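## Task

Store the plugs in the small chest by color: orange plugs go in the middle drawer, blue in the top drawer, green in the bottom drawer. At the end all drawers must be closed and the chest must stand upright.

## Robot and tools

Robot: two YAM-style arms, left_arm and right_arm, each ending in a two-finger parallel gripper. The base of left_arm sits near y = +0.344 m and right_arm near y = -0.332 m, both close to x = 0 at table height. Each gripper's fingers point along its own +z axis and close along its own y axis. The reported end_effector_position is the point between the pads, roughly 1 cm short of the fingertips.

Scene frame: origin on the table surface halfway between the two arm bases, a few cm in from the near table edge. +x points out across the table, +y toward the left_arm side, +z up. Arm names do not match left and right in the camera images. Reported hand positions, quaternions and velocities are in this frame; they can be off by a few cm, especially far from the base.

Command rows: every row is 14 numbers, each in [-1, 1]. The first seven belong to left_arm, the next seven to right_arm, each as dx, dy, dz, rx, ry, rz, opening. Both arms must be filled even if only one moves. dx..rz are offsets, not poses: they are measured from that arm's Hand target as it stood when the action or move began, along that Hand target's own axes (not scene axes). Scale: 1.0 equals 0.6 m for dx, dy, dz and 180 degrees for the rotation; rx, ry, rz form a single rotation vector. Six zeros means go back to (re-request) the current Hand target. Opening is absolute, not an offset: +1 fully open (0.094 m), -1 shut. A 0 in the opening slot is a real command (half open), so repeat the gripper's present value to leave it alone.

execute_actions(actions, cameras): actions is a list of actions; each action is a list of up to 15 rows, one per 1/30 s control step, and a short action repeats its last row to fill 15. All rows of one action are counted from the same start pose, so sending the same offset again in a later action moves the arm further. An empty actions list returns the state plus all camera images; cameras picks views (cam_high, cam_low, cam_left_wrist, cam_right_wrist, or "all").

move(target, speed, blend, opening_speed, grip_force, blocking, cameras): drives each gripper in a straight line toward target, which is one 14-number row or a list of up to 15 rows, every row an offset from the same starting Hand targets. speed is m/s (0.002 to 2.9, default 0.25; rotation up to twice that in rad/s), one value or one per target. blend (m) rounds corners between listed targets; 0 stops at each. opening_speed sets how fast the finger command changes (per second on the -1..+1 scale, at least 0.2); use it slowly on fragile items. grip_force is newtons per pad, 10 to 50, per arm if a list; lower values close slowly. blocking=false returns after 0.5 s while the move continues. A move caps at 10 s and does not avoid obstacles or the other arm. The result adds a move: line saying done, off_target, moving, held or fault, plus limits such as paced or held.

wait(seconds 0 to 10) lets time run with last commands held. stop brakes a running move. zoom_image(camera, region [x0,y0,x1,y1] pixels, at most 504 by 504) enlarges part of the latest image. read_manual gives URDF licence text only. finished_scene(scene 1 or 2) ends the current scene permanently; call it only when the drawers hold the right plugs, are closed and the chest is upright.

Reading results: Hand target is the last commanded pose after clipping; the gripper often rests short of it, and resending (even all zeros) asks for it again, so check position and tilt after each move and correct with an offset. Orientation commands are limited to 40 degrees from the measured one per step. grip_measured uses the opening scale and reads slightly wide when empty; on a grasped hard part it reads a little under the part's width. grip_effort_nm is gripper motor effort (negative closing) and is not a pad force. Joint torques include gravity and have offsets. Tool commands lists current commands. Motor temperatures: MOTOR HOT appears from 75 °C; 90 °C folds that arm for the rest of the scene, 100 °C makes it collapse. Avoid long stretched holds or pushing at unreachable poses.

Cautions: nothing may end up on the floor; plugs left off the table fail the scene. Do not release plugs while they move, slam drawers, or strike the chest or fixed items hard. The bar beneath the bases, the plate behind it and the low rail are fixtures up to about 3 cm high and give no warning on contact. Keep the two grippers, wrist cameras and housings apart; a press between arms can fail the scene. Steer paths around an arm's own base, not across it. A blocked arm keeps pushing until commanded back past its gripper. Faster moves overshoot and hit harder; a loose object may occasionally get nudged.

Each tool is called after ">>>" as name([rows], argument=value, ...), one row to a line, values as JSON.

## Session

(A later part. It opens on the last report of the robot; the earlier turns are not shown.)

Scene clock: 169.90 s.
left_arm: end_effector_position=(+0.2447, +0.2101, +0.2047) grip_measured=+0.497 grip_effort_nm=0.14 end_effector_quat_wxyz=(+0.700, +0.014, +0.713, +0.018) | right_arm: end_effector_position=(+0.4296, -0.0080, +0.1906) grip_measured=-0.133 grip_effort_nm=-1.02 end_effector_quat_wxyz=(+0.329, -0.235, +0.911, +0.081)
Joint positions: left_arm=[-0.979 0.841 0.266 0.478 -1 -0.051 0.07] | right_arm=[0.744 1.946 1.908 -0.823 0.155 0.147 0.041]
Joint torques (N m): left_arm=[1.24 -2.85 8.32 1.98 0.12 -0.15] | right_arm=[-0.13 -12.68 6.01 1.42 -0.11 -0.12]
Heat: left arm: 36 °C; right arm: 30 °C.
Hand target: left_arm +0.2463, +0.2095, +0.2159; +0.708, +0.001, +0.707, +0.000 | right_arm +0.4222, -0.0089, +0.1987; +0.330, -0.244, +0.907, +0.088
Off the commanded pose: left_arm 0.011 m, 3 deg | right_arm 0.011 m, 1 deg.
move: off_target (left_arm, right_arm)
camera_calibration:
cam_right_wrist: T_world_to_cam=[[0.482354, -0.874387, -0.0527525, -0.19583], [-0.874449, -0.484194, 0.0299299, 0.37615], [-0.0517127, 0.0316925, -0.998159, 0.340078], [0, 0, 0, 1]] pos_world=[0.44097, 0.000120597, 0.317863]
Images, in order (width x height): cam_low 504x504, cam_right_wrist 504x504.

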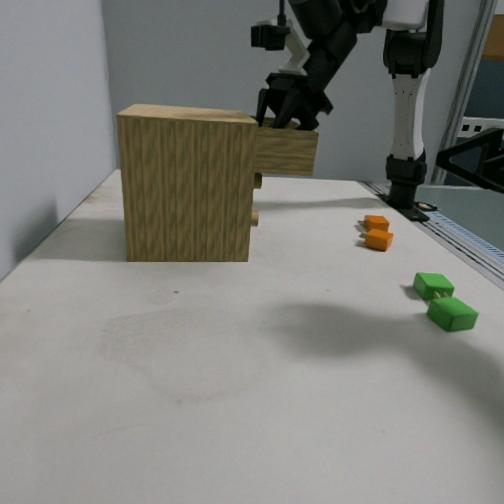

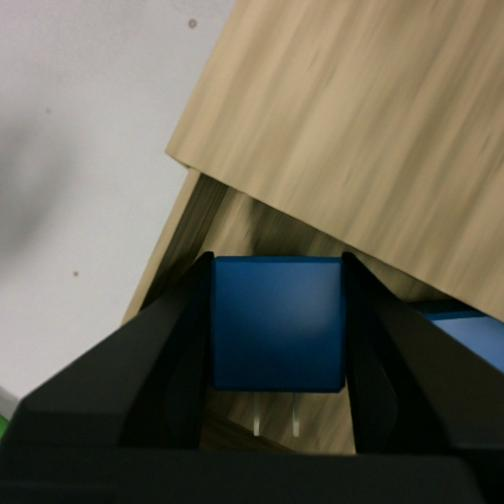

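>>> move(target=[0,0,0,0,0,0,0.5,0.01,0,0.014,0,0,0,-0.6], speed=0.06)

>>> move(target=[0,0,0,0,0,0,0.5,0,0,0,0,0,0,0.05], opening_speed=0.5)

>>> move([
  [0,0,0,0,0,0,0.5,-0.08,0,-0.11,0,0,0,0.05],
  [0,0,0,0,0,0,0.5,0.15,-0.14,-0.3,0,0,0,0.05],
], blend=[0.02,0], cameras=["all"])

Scene clock: 171.53 s.
left_arm: end_effector_position=(+0.2447, +0.2101, +0.2047) grip_measured=+0.497 grip_effort_nm=0.14 end_effector_quat_wxyz=(+0.700, +0.014, +0.713, +0.018) | right_arm: end_effector_position=(+0.4331, -0.0054, +0.1902) grip_measured=-0.133 grip_effort_nm=-1.02 end_effector_quat_wxyz=(+0.342, -0.232, +0.906, +0.088)
Joint positions: left_arm=[-0.979 0.841 0.266 0.478 -1 -0.051 0.07] | right_arm=[0.743 1.934 1.868 -0.763 0.154 0.146 0.041]
Joint torques (N m): left_arm=[1.5 -2.85 8.35 2.02 0.11 -0.12] | right_arm=[-0.14 -11.93 5.52 1.29 -0.1 -0.12]
Heat: left arm: 35 °C; right arm: 30 °C.
Hand target: left_arm +0.2463, +0.2095, +0.2159; +0.708, +0.001, +0.707, +0.000 | right_arm +0.4230, -0.0087, +0.1886; +0.330, -0.244, +0.907, +0.088
Off the commanded pose: left_arm 0.011 m, 3 deg | right_arm 0.011 m, 2 deg.
move: off_target (left_arm, right_arm)

Scene clock: 173.03 s.
left_arm: end_effector_position=(+0.2447, +0.2101, +0.2047) grip_measured=+0.497 grip_effort_nm=0.14 end_effector_quat_wxyz=(+0.700, +0.014, +0.713, +0.018) | right_arm: end_effector_position=(+0.4342, -0.0063, +0.1904) grip_measured=+0.048 grip_effort_nm=0.13 end_effector_quat_wxyz=(+0.343, -0.231, +0.906, +0.088)
Joint positions: left_arm=[-0.979 0.841 0.266 0.478 -1 -0.051 0.07] | right_arm=[0.74 1.934 1.868 -0.761 0.154 0.146 0.049]
Joint torques (N m): left_arm=[1.47 -2.93 8.32 2.02 0.15 -0.14] | right_arm=[0.09 -11.95 5.52 1.28 -0.1 -0.12]
Heat: left arm: 35 °C; right arm: 30 °C.
Hand target: left_arm +0.2463, +0.2095, +0.2159; +0.708, +0.001, +0.707, +0.000 | right_arm +0.4230, -0.0086, +0.1886; +0.330, -0.244, +0.907, +0.089
Off the commanded pose: left_arm 0.011 m, 3 deg | right_arm 0.012 m, 2 deg.
move: off_target (left_arm, right_arm)

Scene clock: 174.93 s.
left_arm: end_effector_position=(+0.2447, +0.2101, +0.2047) grip_measured=+0.497 grip_effort_nm=0.14 end_effector_quat_wxyz=(+0.700, +0.014, +0.713, +0.018) | right_arm: end_effector_position=(+0.3082, -0.1731, +0.2652) grip_measured=+0.048 grip_effort_nm=0.10 end_effector_quat_wxyz=(+0.326, -0.241, +0.910, +0.083)
Joint positions: left_arm=[-0.979 0.841 0.266 0.478 -1 -0.051 0.07] | right_arm=[0.532 1.269 1.497 -1.08 0.007 -0.023 0.049]
Joint torques (N m): left_arm=[1.25 -2.82 8.47 1.98 0.16 -0.14] | right_arm=[-0.76 -4.9 6.57 1.49 -0.13 -0.05]
Heat: left arm: 35 °C; right arm: 30 °C.
Hand target: left_arm +0.2463, +0.2095, +0.2159; +0.708, +0.001, +0.707, +0.000 | right_arm +0.3053, -0.1738, +0.2686; +0.330, -0.244, +0.908, +0.088
Off the commanded pose: left_arm 0.011 m, 3 deg | right_arm 0.005 m, 1 deg.
move: off_target (left_arm)
camera_calibration:
cam_left_wrist: T_world_to_cam=[[0.0600552, -0.995159, -0.0777957, 0.218697], [-0.670615, 0.017504, -0.741599, 0.324323], [0.73937, 0.0967078, -0.666317, 0.061005], [0, 0, 0, 1]] pos_world=[0.159257, 0.206062, 0.29818]
cam_right_wrist: T_world_to_cam=[[0.493209, -0.868276, -0.0533107, -0.279879], [-0.86809, -0.495215, 0.0343736, 0.182731], [-0.056246, 0.0293252, -0.997986, 0.414398], [0, 0, 0, 1]] pos_world=[0.319974, -0.164673, 0.392362]

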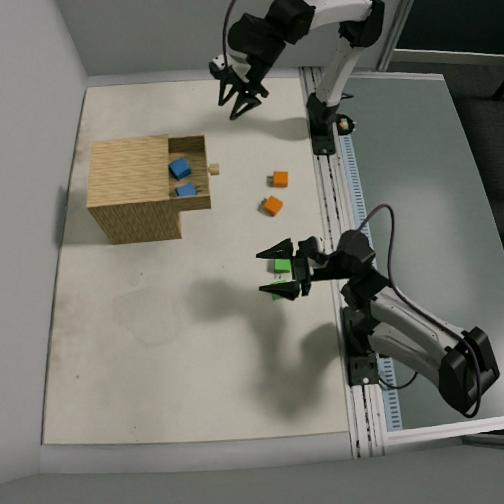

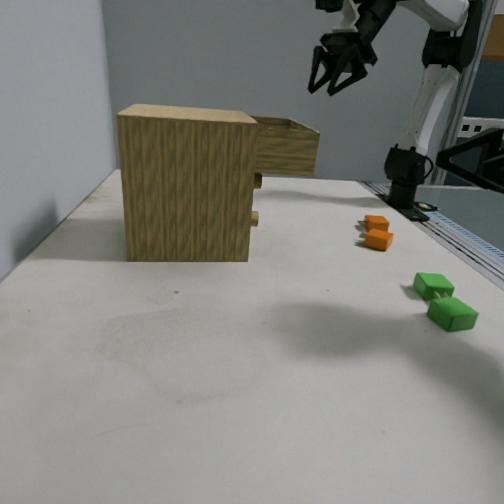

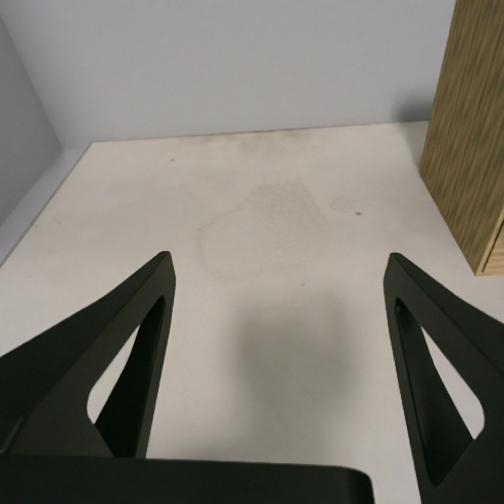

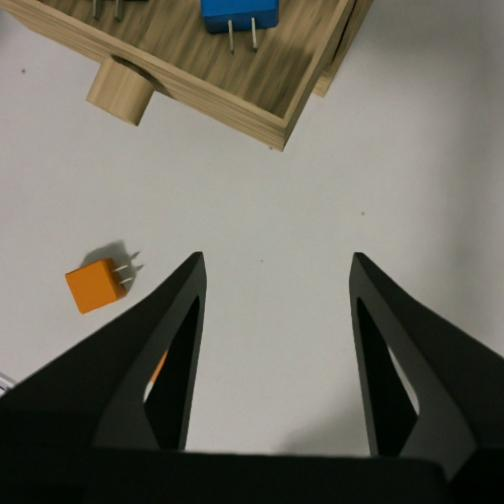

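>>> move(target=[0,0,0,0,0,0,0.5,0.006,0.19,0.163,0.1558,-0.2716,0.0726,-0.9], cameras=["cam_right_wrist","cam_low"])

Scene clock: 179.33 s.
left_arm: end_effector_position=(+0.2447, +0.2101, +0.2047) grip_measured=+0.497 grip_effort_nm=0.14 end_effector_quat_wxyz=(+0.700, +0.014, +0.713, +0.018) | right_arm: end_effector_position=(+0.3011, -0.0448, +0.1945) grip_measured=-0.898 grip_effort_nm=-0.09 end_effector_quat_wxyz=(+0.706, -0.004, +0.708, +0.002)
Joint positions: left_arm=[-0.979 0.841 0.266 0.478 -1 -0.051 0.07] | right_arm=[1.228 1.656 0.695 1.051 1.19 -0.082 0.005]
Joint torques (N m): left_arm=[1.32 -2.86 8.21 1.96 0.09 -0.09] | right_arm=[-0.12 -5.16 5.67 1.7 0.04 -0.05]
Heat: left arm: 34 °C; right arm: 30 °C.
Hand target: left_arm +0.2463, +0.2095, +0.2159; +0.708, +0.001, +0.707, +0.000 | right_arm +0.3002, -0.0451, +0.1913; +0.708, -0.001, +0.707, +0.000
Off the commanded pose: left_arm 0.011 m, 3 deg | right_arm 0.003 m, 0 deg.
move: off_target (left_arm)
camera_calibration:
cam_right_wrist: T_world_to_cam=[[0.0547086, -0.997903, -0.0345847, -0.046177], [-0.661277, -0.010258, -0.750072, 0.354592], [0.748144, 0.0639054, -0.660452, 0.0333221], [0, 0, 0, 1]] pos_world=[0.21208, -0.0445722, 0.28638]
Images, in order (width x height): cam_low 504x504, cam_right_wrist 504x504.

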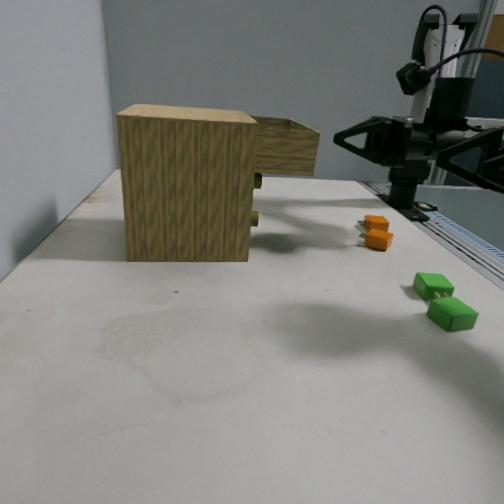

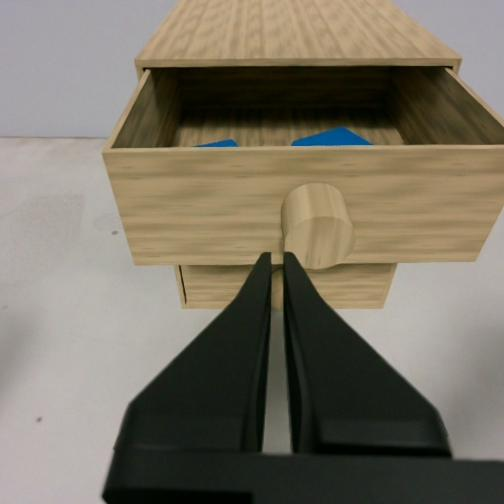

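>>> move([
  [0,0,0,0,0,0,0.5,0.008,-0.027,0.0,0,0,0,-0.9],
  [0,0,0,0,0,0,0.5,0.002,-0.022,0.2,0,0,0,-0.9],
], speed=0.09, cameras=["cam_right_wrist","cam_low","cam_high"])

Scene clock: 182.70 s.
left_arm: end_effector_position=(+0.2447, +0.2101, +0.2047) grip_measured=+0.497 grip_effort_nm=0.14 end_effector_quat_wxyz=(+0.700, +0.014, +0.713, +0.018) | right_arm: end_effector_position=(+0.4151, -0.0658, +0.1858) grip_measured=-0.898 grip_effort_nm=-0.08 end_effector_quat_wxyz=(+0.704, -0.002, +0.710, -0.013)
Joint positions: left_arm=[-0.979 0.841 0.266 0.478 -1 -0.051 0.07] | right_arm=[0.901 1.806 0.877 0.972 0.887 -0.051 0.005]
Joint torques (N m): left_arm=[1.36 -3.02 8.34 1.97 0.14 -0.18] | right_arm=[-0.51 -6.58 9.2 1.65 -0.2 0.11]
Heat: left arm: 33 °C; right arm: 30 °C.
Hand target: left_arm +0.2463, +0.2095, +0.2159; +0.708, +0.001, +0.707, +0.000 | right_arm +0.4202, -0.0581, +0.1903; +0.708, -0.001, +0.707, +0.000
Off the commanded pose: left_arm 0.011 m, 3 deg | right_arm 0.010 m, 2 deg.
move: off_target (left_arm)
camera_calibration:
cam_right_wrist: T_world_to_cam=[[0.0315069, -0.999386, -0.0153457, -0.0677496], [-0.66636, -0.00955954, -0.745569, 0.4245], [0.744964, 0.0337163, -0.666252, -0.0559324], [0, 0, 0, 1]] pos_world=[0.326672, -0.0617641, 0.27819]
Images, in order (width x height): cam_high 504x504, cam_low 504x504, cam_right_wrist 504x504.

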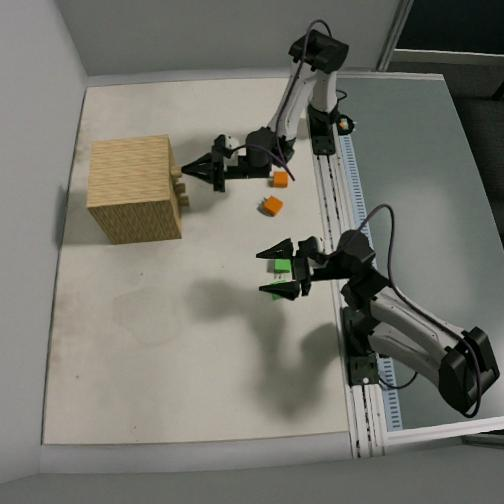

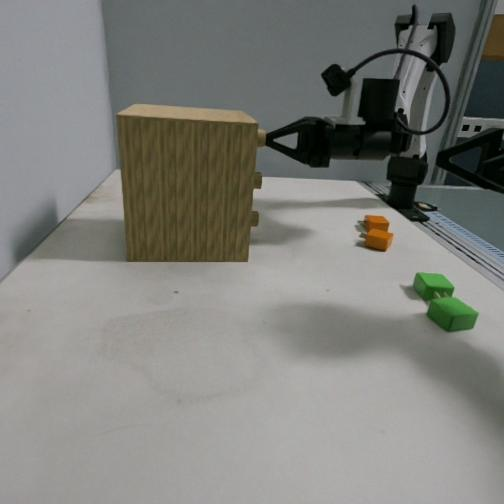

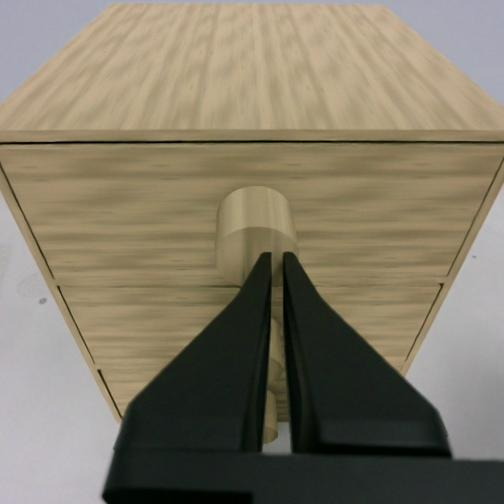

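>>> move([
  [0,0,0,0,0,0,0.5,0,0.004,0.007,0,0,0,-0.9],
  [0,0,0,0,0,0,0.5,0,0,-0.1,0,0,0,-0.9],
  [0,0,0,0,0,0,0.5,0.117,0.01,-0.1,0,0,0,0.8],
], speed=[0.05,0.2,0.2], cameras=["cam_right_wrist","cam_low"])

Scene clock: 186.97 s.
left_arm: end_effector_position=(+0.2447, +0.2101, +0.2047) grip_measured=+0.497 grip_effort_nm=0.14 end_effector_quat_wxyz=(+0.700, +0.014, +0.713, +0.018) | right_arm: end_effector_position=(+0.3623, -0.0542, +0.1223) grip_measured=+0.798 grip_effort_nm=0.10 end_effector_quat_wxyz=(+0.705, -0.004, +0.709, -0.001)
Joint positions: left_arm=[-0.979 0.841 0.266 0.478 -1 -0.051 0.07] | right_arm=[1.036 1.961 0.704 1.314 1.001 -0.05 0.084]
Joint torques (N m): left_arm=[1.36 -3.04 8.08 2.03 0.14 -0.16] | right_arm=[0.35 -6.22 5.14 1.84 0.08 -0.04]
Heat: left arm: 32 °C; right arm: 30 °C.
Hand target: left_arm +0.2463, +0.2095, +0.2159; +0.708, +0.001, +0.707, +0.000 | right_arm +0.3603, -0.0522, +0.1199; +0.708, -0.001, +0.707, +0.000
Off the commanded pose: left_arm 0.011 m, 3 deg | right_arm 0.004 m, 1 deg.
move: off_target (left_arm)
camera_calibration:
cam_right_wrist: T_world_to_cam=[[0.0514697, -0.998192, -0.031055, -0.0606945], [-0.66363, -0.0109481, -0.74798, 0.3414], [0.746288, 0.0591073, -0.662994, -0.0588146], [0, 0, 0, 1]] pos_world=[0.27358, -0.0533707, 0.214482]
Images, in order (width x height): cam_low 504x504, cam_right_wrist 504x504.

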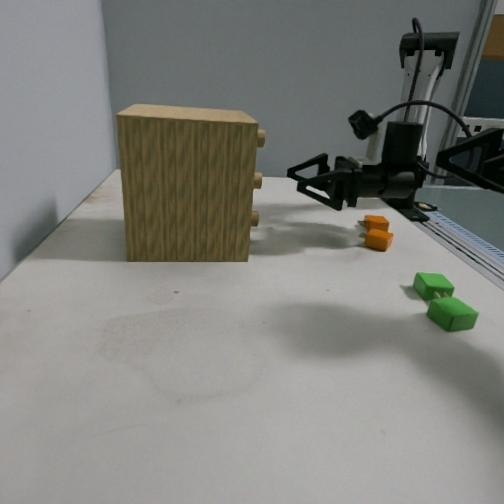

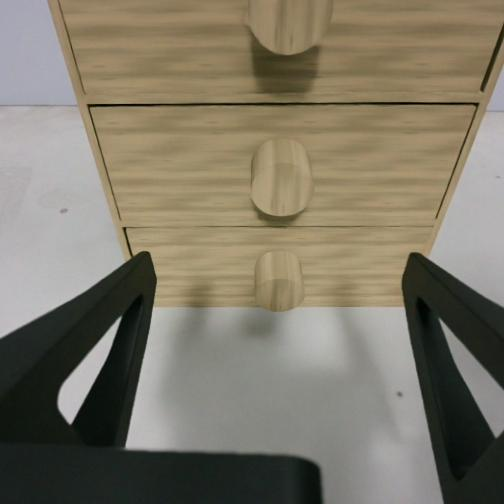

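>>> move(target=[0,0,0,0,0,0,0.5,0,0.008,0.13,0,0,0,0.8], speed=0.12, cameras=["cam_right_wrist"])

>>> move(target=[0,0,0,0,0,0,0.5,0,0,0,0,0,0,-0.95], opening_speed=0.8)

>>> move(target=[0,0,0,0,0,0,0.5,0,0,-0.19,0,0,0,-0.95], speed=0.08, cameras=["cam_right_wrist","cam_low","cam_high"])

Scene clock: 189.37 s.
left_arm: end_effector_position=(+0.2447, +0.2101, +0.2047) grip_measured=+0.497 grip_effort_nm=0.14 end_effector_quat_wxyz=(+0.700, +0.014, +0.713, +0.018) | right_arm: end_effector_position=(+0.4345, -0.0543, +0.1193) grip_measured=+0.798 grip_effort_nm=0.10 end_effector_quat_wxyz=(+0.705, -0.002, +0.709, -0.011)
Joint positions: left_arm=[-0.979 0.841 0.266 0.478 -1 -0.051 0.07] | right_arm=[0.876 2.073 0.908 1.21 0.858 -0.049 0.084]
Joint torques (N m): left_arm=[1.44 -2.74 8.24 1.99 0.12 -0.15] | right_arm=[-0.31 -7.75 7.71 1.68 -0.15 0.1]
Heat: left arm: 32 °C; right arm: 30 °C.
Hand target: left_arm +0.2463, +0.2095, +0.2159; +0.708, +0.001, +0.707, +0.000 | right_arm +0.4382, -0.0473, +0.1201; +0.708, -0.001, +0.707, +0.000
Off the commanded pose: left_arm 0.011 m, 3 deg | right_arm 0.008 m, 1 deg.
move: off_target (left_arm)
camera_calibration:
cam_right_wrist: T_world_to_cam=[[0.0345591, -0.999237, -0.0181991, -0.0588273], [-0.664531, -0.00937438, -0.747202, 0.387325], [0.746461, 0.0379165, -0.664348, -0.115679], [0, 0, 0, 1]] pos_world=[0.345773, -0.0507653, 0.211488]
Images, in order (width x height): cam_right_wrist 504x504.

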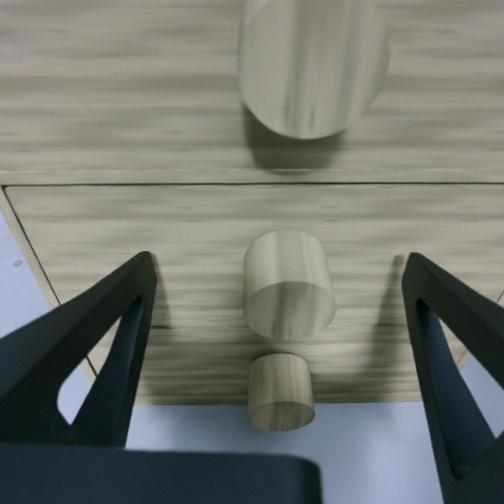

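Scene clock: 191.77 s.
left_arm: end_effector_position=(+0.2447, +0.2101, +0.2047) grip_measured=+0.497 grip_effort_nm=0.14 end_effector_quat_wxyz=(+0.700, +0.014, +0.713, +0.018) | right_arm: end_effector_position=(+0.4352, -0.0562, +0.1191) grip_measured=-0.412 grip_effort_nm=-1.02 end_effector_quat_wxyz=(+0.705, +0.000, +0.709, -0.014)
Joint positions: left_arm=[-0.979 0.841 0.266 0.478 -1 -0.051 0.07] | right_arm=[0.873 2.073 0.908 1.209 0.863 -0.048 0.028]
Joint torques (N m): left_arm=[1.36 -3 8.34 1.97 0.18 -0.14] | right_arm=[-0.1 -7.77 7.66 1.69 -0.2 0.1]
Heat: left arm: 31 °C; right arm: 30 °C.
Hand target: left_arm +0.2463, +0.2095, +0.2159; +0.708, +0.001, +0.707, +0.000 | right_arm +0.4383, -0.0473, +0.1201; +0.708, -0.001, +0.707, +0.000
Off the commanded pose: left_arm 0.011 m, 3 deg | right_arm 0.009 m, 2 deg.
move: off_target (left_arm)

Scene clock: 193.57 s.
left_arm: end_effector_position=(+0.2447, +0.2101, +0.2047) grip_measured=+0.497 grip_effort_nm=0.14 end_effector_quat_wxyz=(+0.700, +0.014, +0.713, +0.018) | right_arm: end_effector_position=(+0.3328, -0.0539, +0.1127) grip_measured=-0.413 grip_effort_nm=-1.03 end_effector_quat_wxyz=(+0.706, +0.007, +0.708, -0.016)
Joint positions: left_arm=[-0.979 0.841 0.266 0.478 -1 -0.051 0.07] | right_arm=[1.124 1.993 0.662 1.406 1.126 -0.075 0.028]
Joint torques (N m): left_arm=[1.24 -2.86 8.18 1.98 0.14 -0.1] | right_arm=[1.66 -10.29 3.34 1.44 -0.13 0.02]
Heat: left arm: 31 °C; right arm: 30 °C.
Hand target: left_arm +0.2463, +0.2095, +0.2159; +0.708, +0.001, +0.707, +0.000 | right_arm +0.3243, -0.0474, +0.1199; +0.708, -0.001, +0.707, +0.000
Off the commanded pose: left_arm 0.011 m, 3 deg | right_arm 0.013 m, 2 deg.
move: off_target (left_arm, right_arm)
camera_calibration:
cam_right_wrist: T_world_to_cam=[[0.0145546, -0.999596, -0.0244168, -0.0477027], [-0.662216, 0.00865977, -0.749263, 0.315269], [0.749172, 0.0270744, -0.661822, -0.0460392], [0, 0, 0, 1]] pos_world=[0.243962, -0.0491671, 0.204585]
Images, in order (width x height): cam_high 504x504, cam_low 504x504, cam_right_wrist 504x504.

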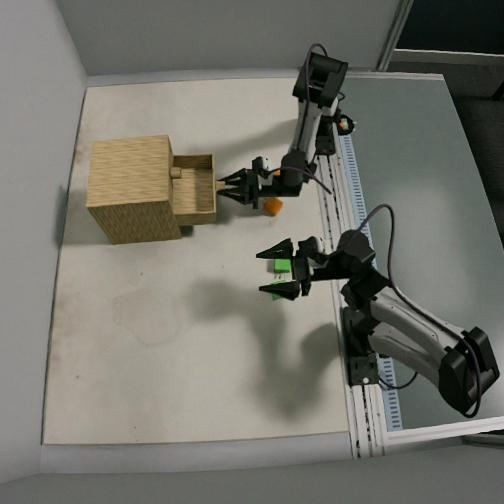

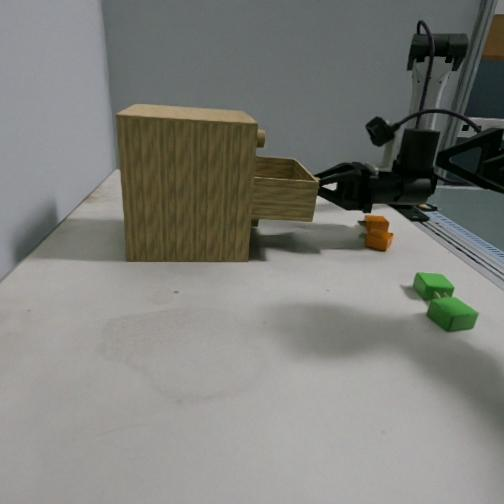

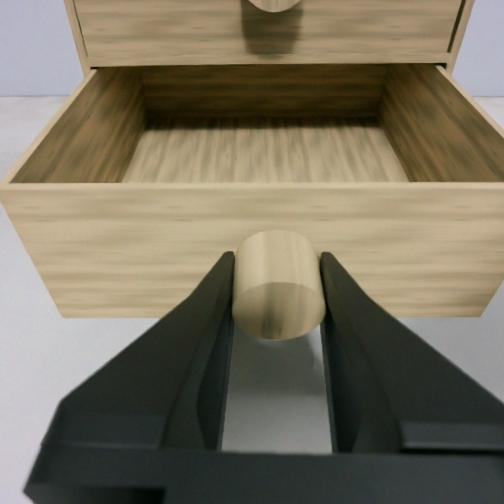

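>>> move(target=[0,0,0,0,0,0,0.5,0,0,-0.02,0,0,0,-0.95], speed=0.06)

>>> move(target=[0,0,0,0,0,0,0.5,0,0,0,0,0,0,0.2], opening_speed=1, cameras=["cam_right_wrist"])

Scene clock: 198.23 s.
left_arm: end_effector_position=(+0.2447, +0.2101, +0.2047) grip_measured=+0.497 grip_effort_nm=0.14 end_effector_quat_wxyz=(+0.700, +0.014, +0.713, +0.018) | right_arm: end_effector_position=(+0.3198, -0.0535, +0.1114) grip_measured=-0.414 grip_effort_nm=-1.02 end_effector_quat_wxyz=(+0.705, +0.007, +0.709, -0.017)
Joint positions: left_arm=[-0.979 0.841 0.266 0.478 -1 -0.051 0.07] | right_arm=[1.162 1.988 0.639 1.426 1.165 -0.079 0.028]
Joint torques (N m): left_arm=[1.14 -2.82 8.24 1.99 0.15 -0.14] | right_arm=[1.43 -10.37 3.29 1.43 -0.17 -0.02]
Motor temperatures (°C): left_arm=[18 30 30 29 19 21 20] | right_arm=[19 30 30 26 16 20 21]
Heat: left arm: 30 °C; right arm: 30 °C.
Hand target: left_arm +0.2463, +0.2095, +0.2159; +0.708, +0.001, +0.707, +0.000 | right_arm +0.3123, -0.0475, +0.1199; +0.708, -0.001, +0.707, +0.000
Off the commanded pose: left_arm 0.011 m, 3 deg | right_arm 0.013 m, 2 deg.
move: off_target (left_arm, right_arm)

Scene clock: 199.63 s.
left_arm: end_effector_position=(+0.2447, +0.2101, +0.2047) grip_measured=+0.497 grip_effort_nm=0.14 end_effector_quat_wxyz=(+0.700, +0.014, +0.713, +0.018) | right_arm: end_effector_position=(+0.3150, -0.0501, +0.1085) grip_measured=+0.198 grip_effort_nm=0.10 end_effector_quat_wxyz=(+0.703, -0.004, +0.711, -0.016)
Joint positions: left_arm=[-0.979 0.841 0.266 0.478 -1 -0.051 0.07] | right_arm=[1.177 1.988 0.632 1.416 1.165 -0.079 0.056]
Joint torques (N m): left_arm=[1.22 -3.06 8.17 1.96 0.14 -0.18] | right_arm=[0.27 -10.41 3.88 1.52 -0.15 -0.01]
Heat: left arm: 30 °C; right arm: 30 °C.
Hand target: left_arm +0.2463, +0.2095, +0.2159; +0.708, +0.001, +0.707, +0.000 | right_arm +0.3123, -0.0475, +0.1200; +0.708, -0.001, +0.707, +0.000
Off the commanded pose: left_arm 0.011 m, 3 deg | right_arm 0.012 m, 2 deg.
move: off_target (left_arm, right_arm)
camera_calibration:
cam_right_wrist: T_world_to_cam=[[0.0294424, -0.999519, -0.0097468, -0.0499587], [-0.668547, -0.0124422, -0.743566, 0.300711], [0.743087, 0.0284086, -0.668591, -0.0327847], [0, 0, 0, 1]] pos_world=[0.226872, -0.0452618, 0.201192]
Images, in order (width x height): cam_right_wrist 504x504.

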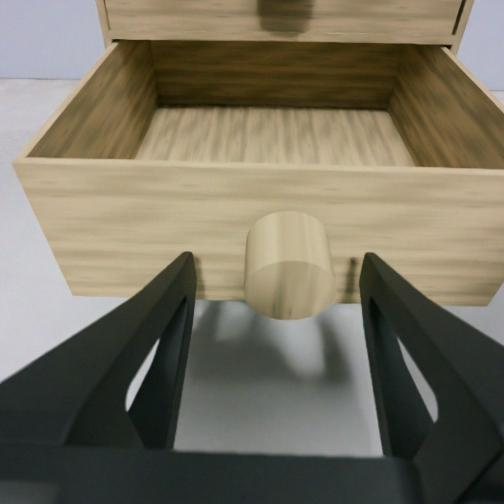

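>>> move([
  [0,0,0,0,0,0,0.5,0,0,-0.12,0,0,0,0.5],
  [0,0,0,0,0,0,0.5,0,-0.136,-0.228,0,0.5,0,0.7],
], blend=[0.02,0], cameras=["cam_right_wrist","cam_high"])

Scene clock: 206.33 s.
left_arm: end_effector_position=(+0.2447, +0.2101, +0.2047) grip_measured=+0.497 grip_effort_nm=0.14 end_effector_quat_wxyz=(+0.700, +0.014, +0.713, +0.018) | right_arm: end_effector_position=(+0.1735, -0.1337, +0.1148) grip_measured=+0.698 grip_effort_nm=0.10 end_effector_quat_wxyz=(+0.003, +0.001, +1.000, -0.006)
Joint positions: left_arm=[-0.979 0.841 0.266 0.478 -1 -0.051 0.07] | right_arm=[0.945 1.486 1.283 -1.349 0.039 0.916 0.08]
Joint torques (N m): left_arm=[1.35 -2.96 8.2 1.99 0.11 -0.15] | right_arm=[-0.64 -4.14 9.16 0.22 -0.06 -0.06]
Heat: left arm: 31 °C; right arm: 30 °C.
Hand target: left_arm +0.2463, +0.2095, +0.2159; +0.708, +0.001, +0.707, +0.000 | right_arm +0.1756, -0.1293, +0.1198; +0.001, -0.001, +1.000, +0.000
Off the commanded pose: left_arm 0.011 m, 3 deg | right_arm 0.007 m, 1 deg.
move: off_target (left_arm)
camera_calibration:
cam_right_wrist: T_world_to_cam=[[-0.0379324, -0.998669, -0.0349591, -0.114604], [-0.755755, 0.00578307, 0.654829, 0.0667961], [-0.653755, 0.0512598, -0.754968, 0.334291], [0, 0, 0, 1]] pos_world=[0.264678, -0.131973, 0.204632]
Images, in order (width x height): cam_high 504x504, cam_right_wrist 504x504.

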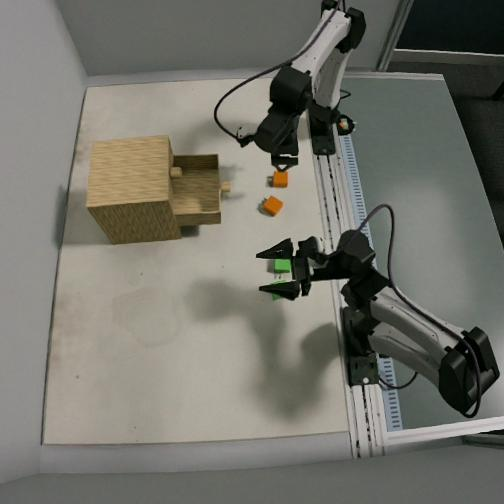

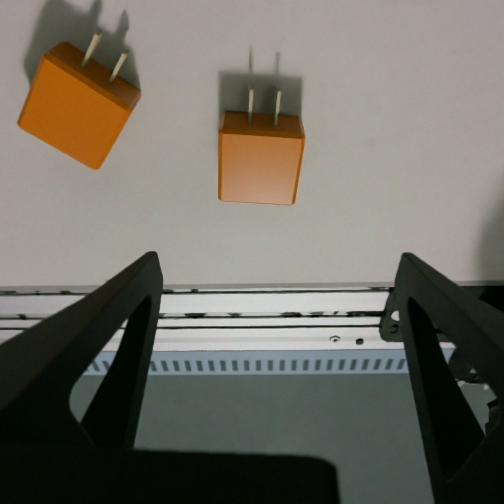

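>>> move(target=[0,0,0,0,0,0,0.5,0.0137,0.012,0.145,0,0,0,0.7], speed=0.12, cameras=["cam_right_wrist"])

>>> move(target=[0,0,0,0,0,0,0.5,0,0,0,0,0,0,-0.6], opening_speed=0.8, cameras=["cam_right_wrist"])

Scene clock: 208.90 s.
left_arm: end_effector_position=(+0.2447, +0.2101, +0.2047) grip_measured=+0.497 grip_effort_nm=0.14 end_effector_quat_wxyz=(+0.700, +0.014, +0.713, +0.018) | right_arm: end_effector_position=(+0.1695, -0.1260, +0.0358) grip_measured=+0.698 grip_effort_nm=0.10 end_effector_quat_wxyz=(+0.004, -0.001, +1.000, -0.003)
Joint positions: left_arm=[-0.979 0.841 0.266 0.478 -1 -0.051 0.07] | right_arm=[0.966 1.54 1.016 -1.023 0.037 0.935 0.08]
Joint torques (N m): left_arm=[1.37 -2.69 8.36 1.99 0.09 -0.13] | right_arm=[0.28 -4.57 6.01 0.45 -0.04 0.09]
Heat: left arm: 31 °C; right arm: 30 °C.
Hand target: left_arm +0.2463, +0.2095, +0.2159; +0.708, +0.001, +0.707, +0.000 | right_arm +0.1675, -0.1222, +0.0328; +0.001, -0.001, +1.000, +0.000
Off the commanded pose: left_arm 0.011 m, 3 deg | right_arm 0.005 m, 1 deg.
move: off_target (left_arm)
camera_calibration:
cam_right_wrist: T_world_to_cam=[[-0.0346004, -0.998576, -0.0405995, -0.110177], [-0.757167, -0.000322616, 0.653222, 0.114916], [-0.652305, 0.0533423, -0.756077, 0.271624], [0, 0, 0, 1]] pos_world=[0.26038, -0.124472, 0.12583]
Images, in order (width x height): cam_right_wrist 504x504.

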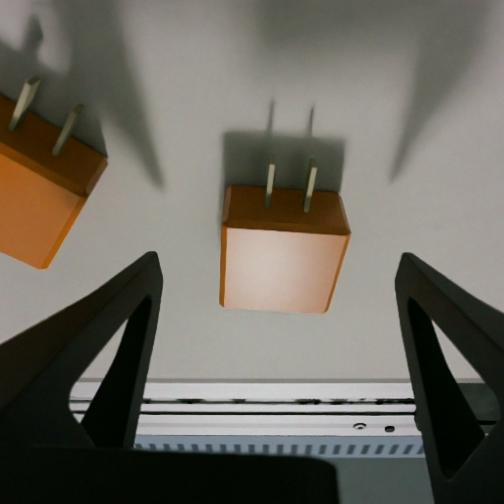

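Scene clock: 210.77 s.
left_arm: end_effector_position=(+0.2447, +0.2101, +0.2047) grip_measured=+0.497 grip_effort_nm=0.14 end_effector_quat_wxyz=(+0.700, +0.014, +0.713, +0.018) | right_arm: end_effector_position=(+0.1698, -0.1254, +0.0358) grip_measured=-0.598 grip_effort_nm=-0.09 end_effector_quat_wxyz=(+0.005, -0.001, +1.000, -0.002)
Joint positions: left_arm=[-0.979 0.841 0.266 0.478 -1 -0.051 0.07] | right_arm=[0.966 1.54 1.016 -1.021 0.037 0.935 0.019]
Joint torques (N m): left_arm=[1.36 -2.93 8.28 2.04 0.11 -0.1] | right_arm=[0.27 -4.57 6.04 0.45 -0.04 0.08]
Heat: left arm: 31 °C; right arm: 30 °C.
Hand target: left_arm +0.2463, +0.2095, +0.2159; +0.708, +0.001, +0.707, +0.000 | right_arm +0.1675, -0.1222, +0.0328; +0.001, -0.001, +1.000, +0.000
Off the commanded pose: left_arm 0.011 m, 3 deg | right_arm 0.005 m, 1 deg.
move: off_target (left_arm)
camera_calibration:
cam_right_wrist: T_world_to_cam=[[-0.0350027, -0.998461, -0.0430187, -0.109439], [-0.758, -0.00152936, 0.652253, 0.115267], [-0.651315, 0.0554388, -0.75678, 0.27197], [0, 0, 0, 1]] pos_world=[0.26068, -0.124172, 0.12593]
Images, in order (width x height): cam_right_wrist 504x504.

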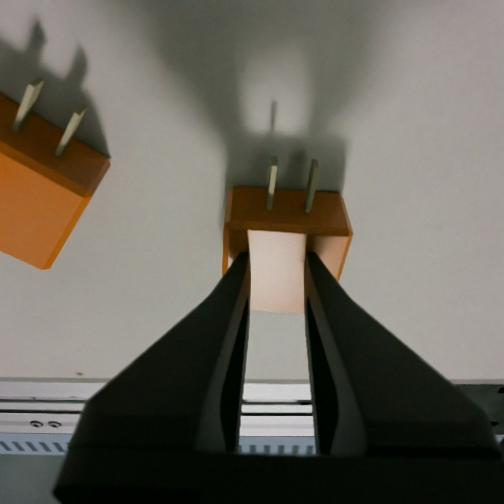

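>>> move(target=[0,0,0,0,0,0,0.5,0,0,-0.005,0,0,0,0.6], opening_speed=1.5)

>>> move(target=[0,0,0,0,0,0,0.5,0.012,-0.004,0.032,0,0,0,0.6], speed=0.08, cameras=["cam_right_wrist"])

>>> move(target=[0,0,0,0,0,0,0.5,0,0,0,0,0,0,-0.6], opening_speed=0.8, cameras=["cam_right_wrist"])

Scene clock: 212.60 s.
left_arm: end_effector_position=(+0.2447, +0.2101, +0.2047) grip_measured=+0.497 grip_effort_nm=0.14 end_effector_quat_wxyz=(+0.700, +0.014, +0.713, +0.018) | right_arm: end_effector_position=(+0.1698, -0.1254, +0.0358) grip_measured=+0.598 grip_effort_nm=0.10 end_effector_quat_wxyz=(+0.005, +0.000, +1.000, -0.002)
Joint positions: left_arm=[-0.979 0.841 0.266 0.478 -1 -0.051 0.07] | right_arm=[0.966 1.54 1.016 -1.021 0.037 0.936 0.075]
Joint torques (N m): left_arm=[1.35 -3.06 8.21 1.97 0.12 -0.08] | right_arm=[0.31 -4.88 6.79 0.32 -0.04 0.07]
Heat: left arm: 31 °C; right arm: 30 °C.
Hand target: left_arm +0.2463, +0.2095, +0.2159; +0.708, +0.001, +0.707, +0.000 | right_arm +0.1675, -0.1222, +0.0358; +0.001, -0.001, +1.000, +0.000
Off the commanded pose: left_arm 0.011 m, 3 deg | right_arm 0.004 m, 1 deg.
move: off_target (left_arm)

Scene clock: 213.67 s.
left_arm: end_effector_position=(+0.2447, +0.2101, +0.2047) grip_measured=+0.497 grip_effort_nm=0.14 end_effector_quat_wxyz=(+0.700, +0.014, +0.713, +0.018) | right_arm: end_effector_position=(+0.1626, -0.1277, +0.0199) grip_measured=+0.598 grip_effort_nm=0.10 end_effector_quat_wxyz=(+0.005, -0.001, +1.000, -0.003)
Joint positions: left_arm=[-0.979 0.841 0.266 0.478 -1 -0.051 0.07] | right_arm=[0.982 1.54 0.949 -0.955 0.037 0.951 0.075]
Joint torques (N m): left_arm=[1.25 -2.81 8.05 2 0.12 -0.1] | right_arm=[0.27 -4.48 5.76 0.46 -0.04 0.08]
Heat: left arm: 31 °C; right arm: 30 °C.
Hand target: left_arm +0.2463, +0.2095, +0.2159; +0.708, +0.001, +0.707, +0.000 | right_arm +0.1603, -0.1246, +0.0166; +0.001, -0.001, +1.000, +0.000
Off the commanded pose: left_arm 0.011 m, 3 deg | right_arm 0.005 m, 1 deg.
move: off_target (left_arm)
camera_calibration:
cam_right_wrist: T_world_to_cam=[[-0.0346146, -0.998511, -0.0421678, -0.112774], [-0.757248, -0.00133099, 0.653126, 0.119981], [-0.652209, 0.0545392, -0.756075, 0.255329], [0, 0, 0, 1]] pos_world=[0.25348, -0.126372, 0.10993]
Images, in order (width x height): cam_right_wrist 504x504.

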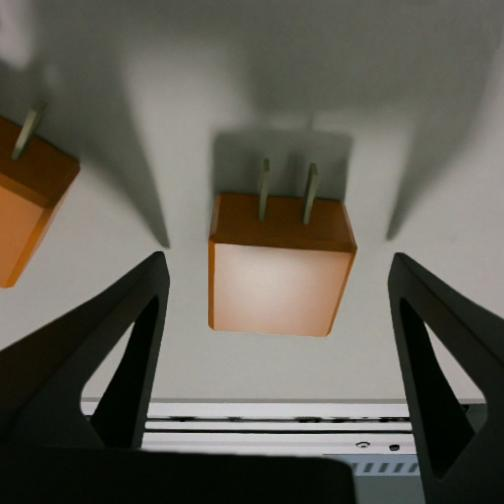

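Scene clock: 215.37 s.
left_arm: end_effector_position=(+0.2447, +0.2101, +0.2047) grip_measured=+0.497 grip_effort_nm=0.14 end_effector_quat_wxyz=(+0.700, +0.014, +0.713, +0.018) | right_arm: end_effector_position=(+0.1628, -0.1274, +0.0199) grip_measured=-0.121 grip_effort_nm=-1.02 end_effector_quat_wxyz=(+0.005, -0.001, +1.000, -0.002)
Joint positions: left_arm=[-0.979 0.841 0.266 0.478 -1 -0.051 0.07] | right_arm=[0.982 1.54 0.949 -0.954 0.037 0.951 0.041]
Joint torques (N m): left_arm=[1.2 -3 8.32 2 0.13 -0.11] | right_arm=[0.25 -4.46 5.75 0.46 -0.03 0.08]
Heat: left arm: 31 °C; right arm: 30 °C.
Hand target: left_arm +0.2463, +0.2095, +0.2159; +0.708, +0.001, +0.707, +0.000 | right_arm +0.1603, -0.1246, +0.0166; +0.001, -0.001, +1.000, +0.000
Off the commanded pose: left_arm 0.011 m, 3 deg | right_arm 0.005 m, 1 deg.
move: off_target (left_arm)
camera_calibration:
cam_right_wrist: T_world_to_cam=[[-0.0350091, -0.998455, -0.0431433, -0.112353], [-0.757677, -0.0016334, 0.652628, 0.120117], [-0.65169, 0.0555366, -0.75645, 0.255494], [0, 0, 0, 1]] pos_world=[0.25358, -0.126172, 0.11003]
Images, in order (width x height): cam_right_wrist 504x504.

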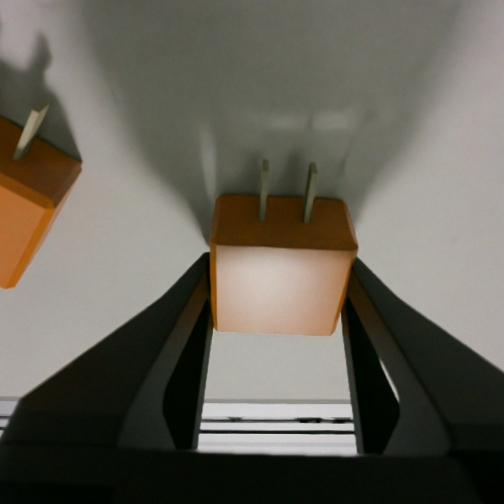

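>>> move([
  [0,0,0,0,0,0,0.5,0,0,-0.39,0,0,0,-0.6],
  [0,0,0,0,0,0,0.5,-0.386,0.049,-0.416,-0.0254,-0.1933,-0.0807,-0.6],
], blend=[0.02,0], cameras=["cam_right_wrist","cam_low","cam_high"])

Scene clock: 220.03 s.
left_arm: end_effector_position=(+0.2447, +0.2101, +0.2047) grip_measured=+0.497 grip_effort_nm=0.14 end_effector_quat_wxyz=(+0.700, +0.014, +0.713, +0.018) | right_arm: end_effector_position=(+0.3836, -0.0981, +0.2612) grip_measured=-0.121 grip_effort_nm=-1.02 end_effector_quat_wxyz=(+0.284, -0.127, +0.950, +0.035)
Joint positions: left_arm=[-0.979 0.841 0.266 0.478 -1 -0.051 0.07] | right_arm=[0.689 1.801 2.082 -1.278 0.233 0.324 0.041]
Joint torques (N m): left_arm=[1.24 -2.81 8.4 2.01 0.11 -0.1] | right_arm=[-0.59 -7.21 7.9 1.53 0.15 -0.06]
Heat: left arm: 31 °C; right arm: 30 °C.
Hand target: left_arm +0.2463, +0.2095, +0.2159; +0.708, +0.001, +0.707, +0.000 | right_arm +0.3916, -0.0947, +0.2665; +0.299, -0.125, +0.945, +0.039
Off the commanded pose: left_arm 0.011 m, 3 deg | right_arm 0.010 m, 2 deg.
move: off_target (left_arm)
camera_calibration:
cam_right_wrist: T_world_to_cam=[[0.255135, -0.965369, -0.0544899, -0.170069], [-0.955201, -0.260388, 0.140673, 0.314101], [-0.14999, 0.0161582, -0.988555, 0.444672], [0, 0, 0, 1]] pos_world=[0.410117, -0.0895763, 0.38613]
Images, in order (width x height): cam_high 504x504, cam_low 504x504, cam_right_wrist 504x504.

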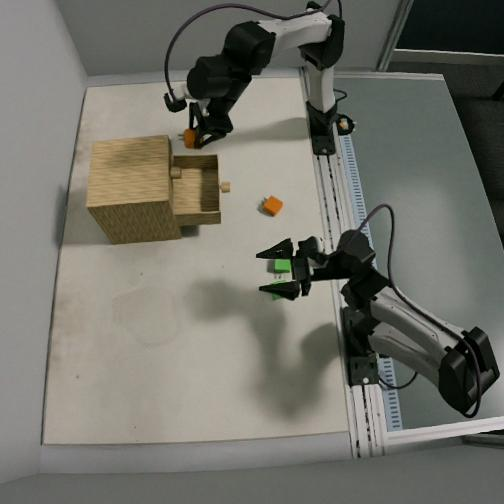

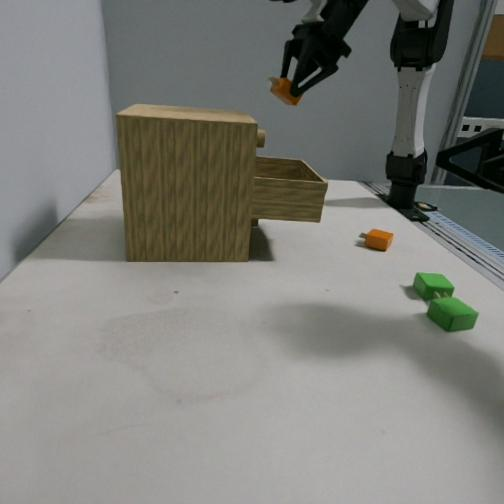

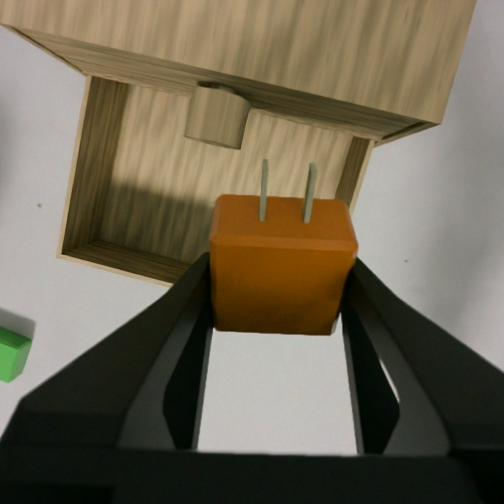

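>>> move(target=[0,0,0,0,0,0,0.5,0.105,0.023,0.168,0,0,0,-0.6], speed=0.12, cameras=["cam_right_wrist","cam_low","cam_high"])

Scene clock: 223.07 s.
left_arm: end_effector_position=(+0.2447, +0.2101, +0.2047) grip_measured=+0.497 grip_effort_nm=0.14 end_effector_quat_wxyz=(+0.700, +0.014, +0.713, +0.018) | right_arm: end_effector_position=(+0.3917, -0.0825, +0.1211) grip_measured=-0.121 grip_effort_nm=-1.02 end_effector_quat_wxyz=(+0.263, -0.133, +0.955, +0.024)
Joint positions: left_arm=[-0.979 0.841 0.266 0.478 -1 -0.051 0.07] | right_arm=[0.702 1.79 1.516 -0.775 0.237 0.332 0.041]
Joint torques (N m): left_arm=[1.35 -2.81 8.31 2.04 0.16 -0.1] | right_arm=[0.23 -13.3 7.09 1.45 0.23 0.05]
Heat: left arm: 31 °C; right arm: 30 °C.
Hand target: left_arm +0.2463, +0.2095, +0.2159; +0.708, +0.001, +0.707, +0.000 | right_arm +0.3941, -0.0799, +0.1477; +0.299, -0.125, +0.945, +0.039
Off the commanded pose: left_arm 0.011 m, 3 deg | right_arm 0.027 m, 5 deg.
move: off_target (left_arm, right_arm)
camera_calibration:
cam_right_wrist: T_world_to_cam=[[0.258128, -0.965468, -0.0352254, -0.168129], [-0.947564, -0.260115, 0.185642, 0.337233], [-0.188394, -0.014541, -0.981986, 0.318896], [0, 0, 0, 1]] pos_world=[0.423027, -0.0699673, 0.244625]
Images, in order (width x height): cam_high 504x504, cam_low 504x504, cam_right_wrist 504x504.

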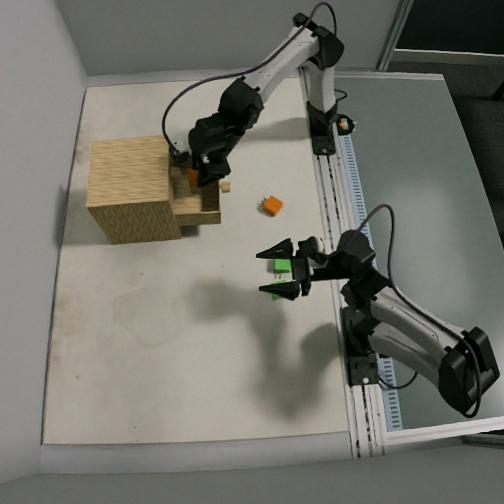

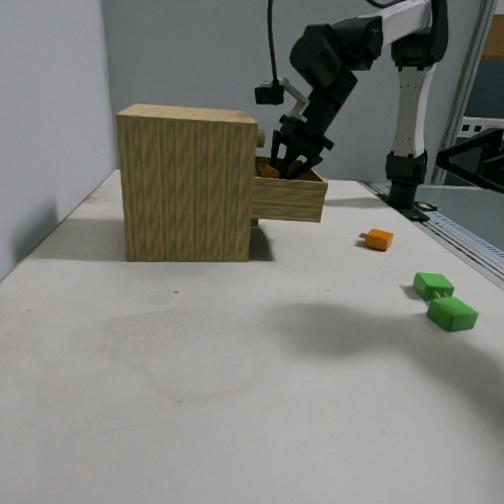

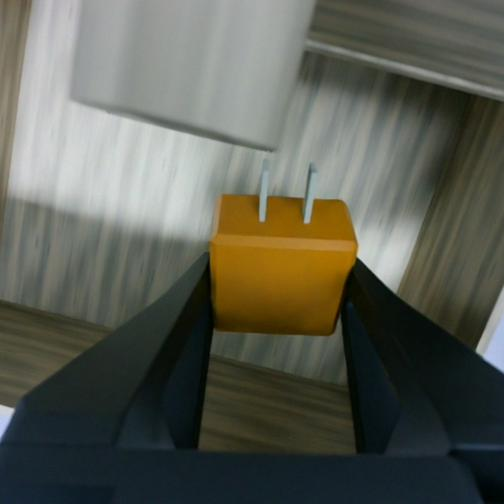

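>>> move(target=[0,0,0,0,0,0,0.5,0,0,0,0,0,0,0.1], opening_speed=0.5, cameras=["cam_right_wrist"])

Scene clock: 225.13 s.
left_arm: end_effector_position=(+0.2447, +0.2101, +0.2047) grip_measured=+0.497 grip_effort_nm=0.14 end_effector_quat_wxyz=(+0.700, +0.014, +0.713, +0.018) | right_arm: end_effector_position=(+0.3931, -0.0815, +0.1221) grip_measured=+0.098 grip_effort_nm=0.10 end_effector_quat_wxyz=(+0.266, -0.132, +0.954, +0.025)
Joint positions: left_arm=[-0.979 0.841 0.266 0.478 -1 -0.051 0.07] | right_arm=[0.702 1.79 1.516 -0.766 0.238 0.332 0.052]
Joint torques (N m): left_arm=[1.54 -3.07 8.34 1.99 0.16 -0.11] | right_arm=[0.21 -13.26 7.1 1.4 0.22 0.06]
Heat: left arm: 31 °C; right arm: 30 °C.
Hand target: left_arm +0.2463, +0.2095, +0.2159; +0.708, +0.001, +0.707, +0.000 | right_arm +0.3941, -0.0798, +0.1477; +0.299, -0.125, +0.945, +0.039
Off the commanded pose: left_arm 0.011 m, 3 deg | right_arm 0.026 m, 4 deg.
move: off_target (left_arm, right_arm)
camera_calibration:
cam_right_wrist: T_world_to_cam=[[0.257848, -0.965445, -0.0378126, -0.167197], [-0.948929, -0.260412, 0.178102, 0.340066], [-0.181794, -0.0100417, -0.983285, 0.31803], [0, 0, 0, 1]] pos_world=[0.423625, -0.0696685, 0.245826]
Images, in order (width x height): cam_right_wrist 504x504.

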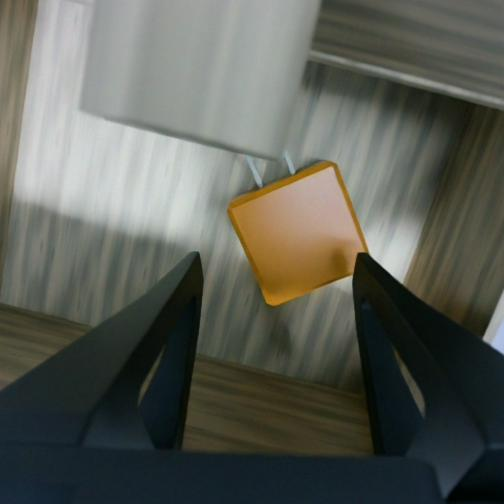

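>>> move([
  [0,0,0,0,0,0,0.5,-0.105,0,-0.15,0,0,0,0.1],
  [0,0,0,0,0,0,0.5,0.1555,0.14,-0.296,0.0933,0.1798,0.296,0.7],
  [0,0,0,0,0,0,0.5,0.2655,0.14,-0.139,0.0933,0.1798,0.296,0.7],
], blend=[0.02,0,0], cameras=["cam_right_wrist","cam_low","cam_high"])

Scene clock: 232.17 s.
left_arm: end_effector_position=(+0.2447, +0.2101, +0.2047) grip_measured=+0.497 grip_effort_nm=0.14 end_effector_quat_wxyz=(+0.700, +0.014, +0.713, +0.018) | right_arm: end_effector_position=(+0.1990, -0.0484, +0.1244) grip_measured=+0.698 grip_effort_nm=0.10 end_effector_quat_wxyz=(+0.003, +0.338, +0.941, -0.007)
Joint positions: left_arm=[-0.979 0.841 0.266 0.478 -1 -0.051 0.07] | right_arm=[1.039 1.819 1.687 -1.429 0.037 1.698 0.08]
Joint torques (N m): left_arm=[1.61 -2.84 8.23 2 0.17 -0.09] | right_arm=[-0.57 -7.75 6.63 0.36 -0.03 0.05]
Heat: left arm: 32 °C; right arm: 31 °C.
Hand target: left_arm +0.2463, +0.2095, +0.2159; +0.708, +0.001, +0.707, +0.000 | right_arm +0.2001, -0.0451, +0.1244; +0.000, +0.342, +0.940, +0.000
Off the commanded pose: left_arm 0.011 m, 3 deg | right_arm 0.003 m, 1 deg.
move: off_target (left_arm); target 2's new opening was sent with right_arm's hand 0.016 m and 13 deg from that target
camera_calibration:
cam_right_wrist: T_world_to_cam=[[-0.663013, -0.747693, -0.0369847, 0.108572], [-0.582919, 0.484641, 0.652172, 0.0683712], [-0.4697, 0.453958, -0.757168, 0.336922], [0, 0, 0, 1]] pos_world=[0.270092, -0.104906, 0.214533]
Images, in order (width x height): cam_high 504x504, cam_low 504x504, cam_right_wrist 504x504.

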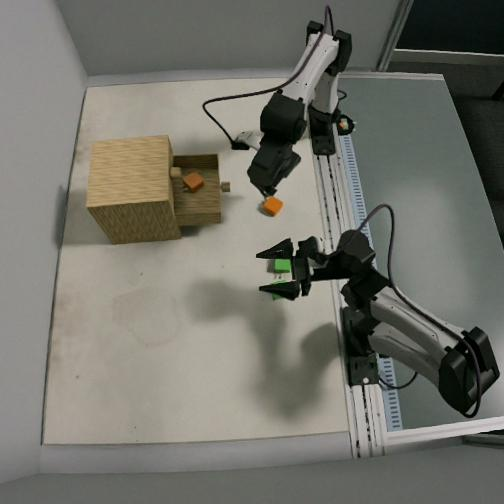

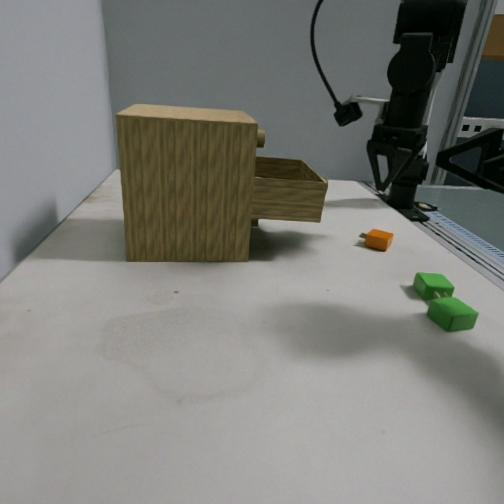

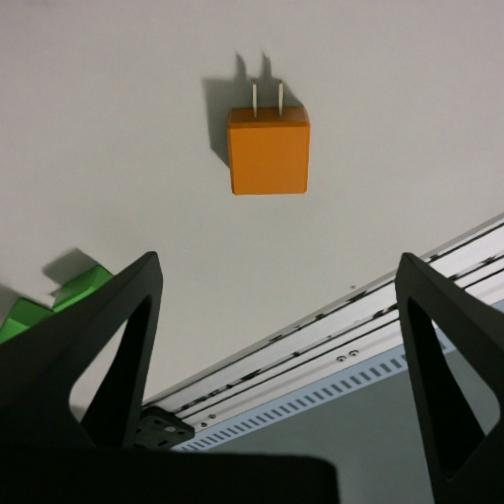

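>>> move(target=[0,0,0,0,0,0,0.5,0.009,0.006,0.172,0,0,0,0.7], speed=0.12)

>>> move(target=[0,0,0,0,0,0,0.5,0,0,0,0,0,0,-0.6], opening_speed=0.8, cameras=["cam_right_wrist"])

Scene clock: 234.70 s.
left_arm: end_effector_position=(+0.2447, +0.2101, +0.2047) grip_measured=+0.497 grip_effort_nm=0.14 end_effector_quat_wxyz=(+0.700, +0.014, +0.713, +0.018) | right_arm: end_effector_position=(+0.2000, -0.0415, +0.0254) grip_measured=+0.698 grip_effort_nm=0.10 end_effector_quat_wxyz=(+0.004, +0.339, +0.941, +0.000)
Joint positions: left_arm=[-0.979 0.841 0.266 0.478 -1 -0.051 0.07] | right_arm=[1.039 1.87 1.357 -1.034 0.036 1.701 0.08]
Joint torques (N m): left_arm=[1.28 -2.96 8.16 2.01 0.16 -0.11] | right_arm=[-0.06 -7.27 6.05 0.38 -0.03 0.09]
Heat: left arm: 32 °C; right arm: 31 °C.
Hand target: left_arm +0.2463, +0.2095, +0.2160; +0.708, +0.000, +0.707, +0.000 | right_arm +0.1982, -0.0389, +0.0212; +0.000, +0.342, +0.940, +0.000
Off the commanded pose: left_arm 0.011 m, 3 deg | right_arm 0.005 m, 1 deg.
move: off_target (left_arm)

Scene clock: 236.53 s.
left_arm: end_effector_position=(+0.2447, +0.2101, +0.2047) grip_measured=+0.497 grip_effort_nm=0.14 end_effector_quat_wxyz=(+0.700, +0.014, +0.713, +0.018) | right_arm: end_effector_position=(+0.2001, -0.0414, +0.0254) grip_measured=-0.137 grip_effort_nm=-1.03 end_effector_quat_wxyz=(+0.004, +0.340, +0.941, +0.000)
Joint positions: left_arm=[-0.979 0.841 0.266 0.478 -1 -0.051 0.07] | right_arm=[1.039 1.87 1.357 -1.033 0.036 1.702 0.041]
Joint torques (N m): left_arm=[1.21 -2.85 8.25 2.01 0.12 -0.12] | right_arm=[-0.08 -7.28 6.04 0.38 -0.02 0.08]
Heat: left arm: 32 °C; right arm: 31 °C.
Hand target: left_arm +0.2463, +0.2095, +0.2160; +0.708, +0.000, +0.707, +0.000 | right_arm +0.1982, -0.0390, +0.0212; +0.000, +0.342, +0.940, +0.000
Off the commanded pose: left_arm 0.011 m, 3 deg | right_arm 0.005 m, 1 deg.
move: off_target (left_arm)
camera_calibration:
cam_right_wrist: T_world_to_cam=[[-0.665847, -0.744322, -0.0513187, 0.111974], [-0.585763, 0.478925, 0.653845, 0.130481], [-0.462093, 0.465421, -0.754886, 0.258175], [0, 0, 0, 1]] pos_world=[0.270289, -0.099306, 0.115325]
Images, in order (width x height): cam_right_wrist 504x504.

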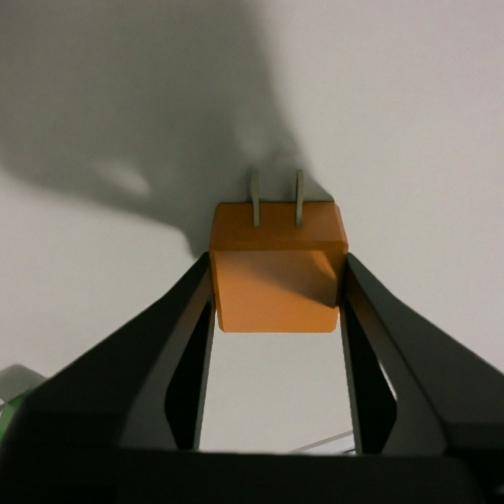

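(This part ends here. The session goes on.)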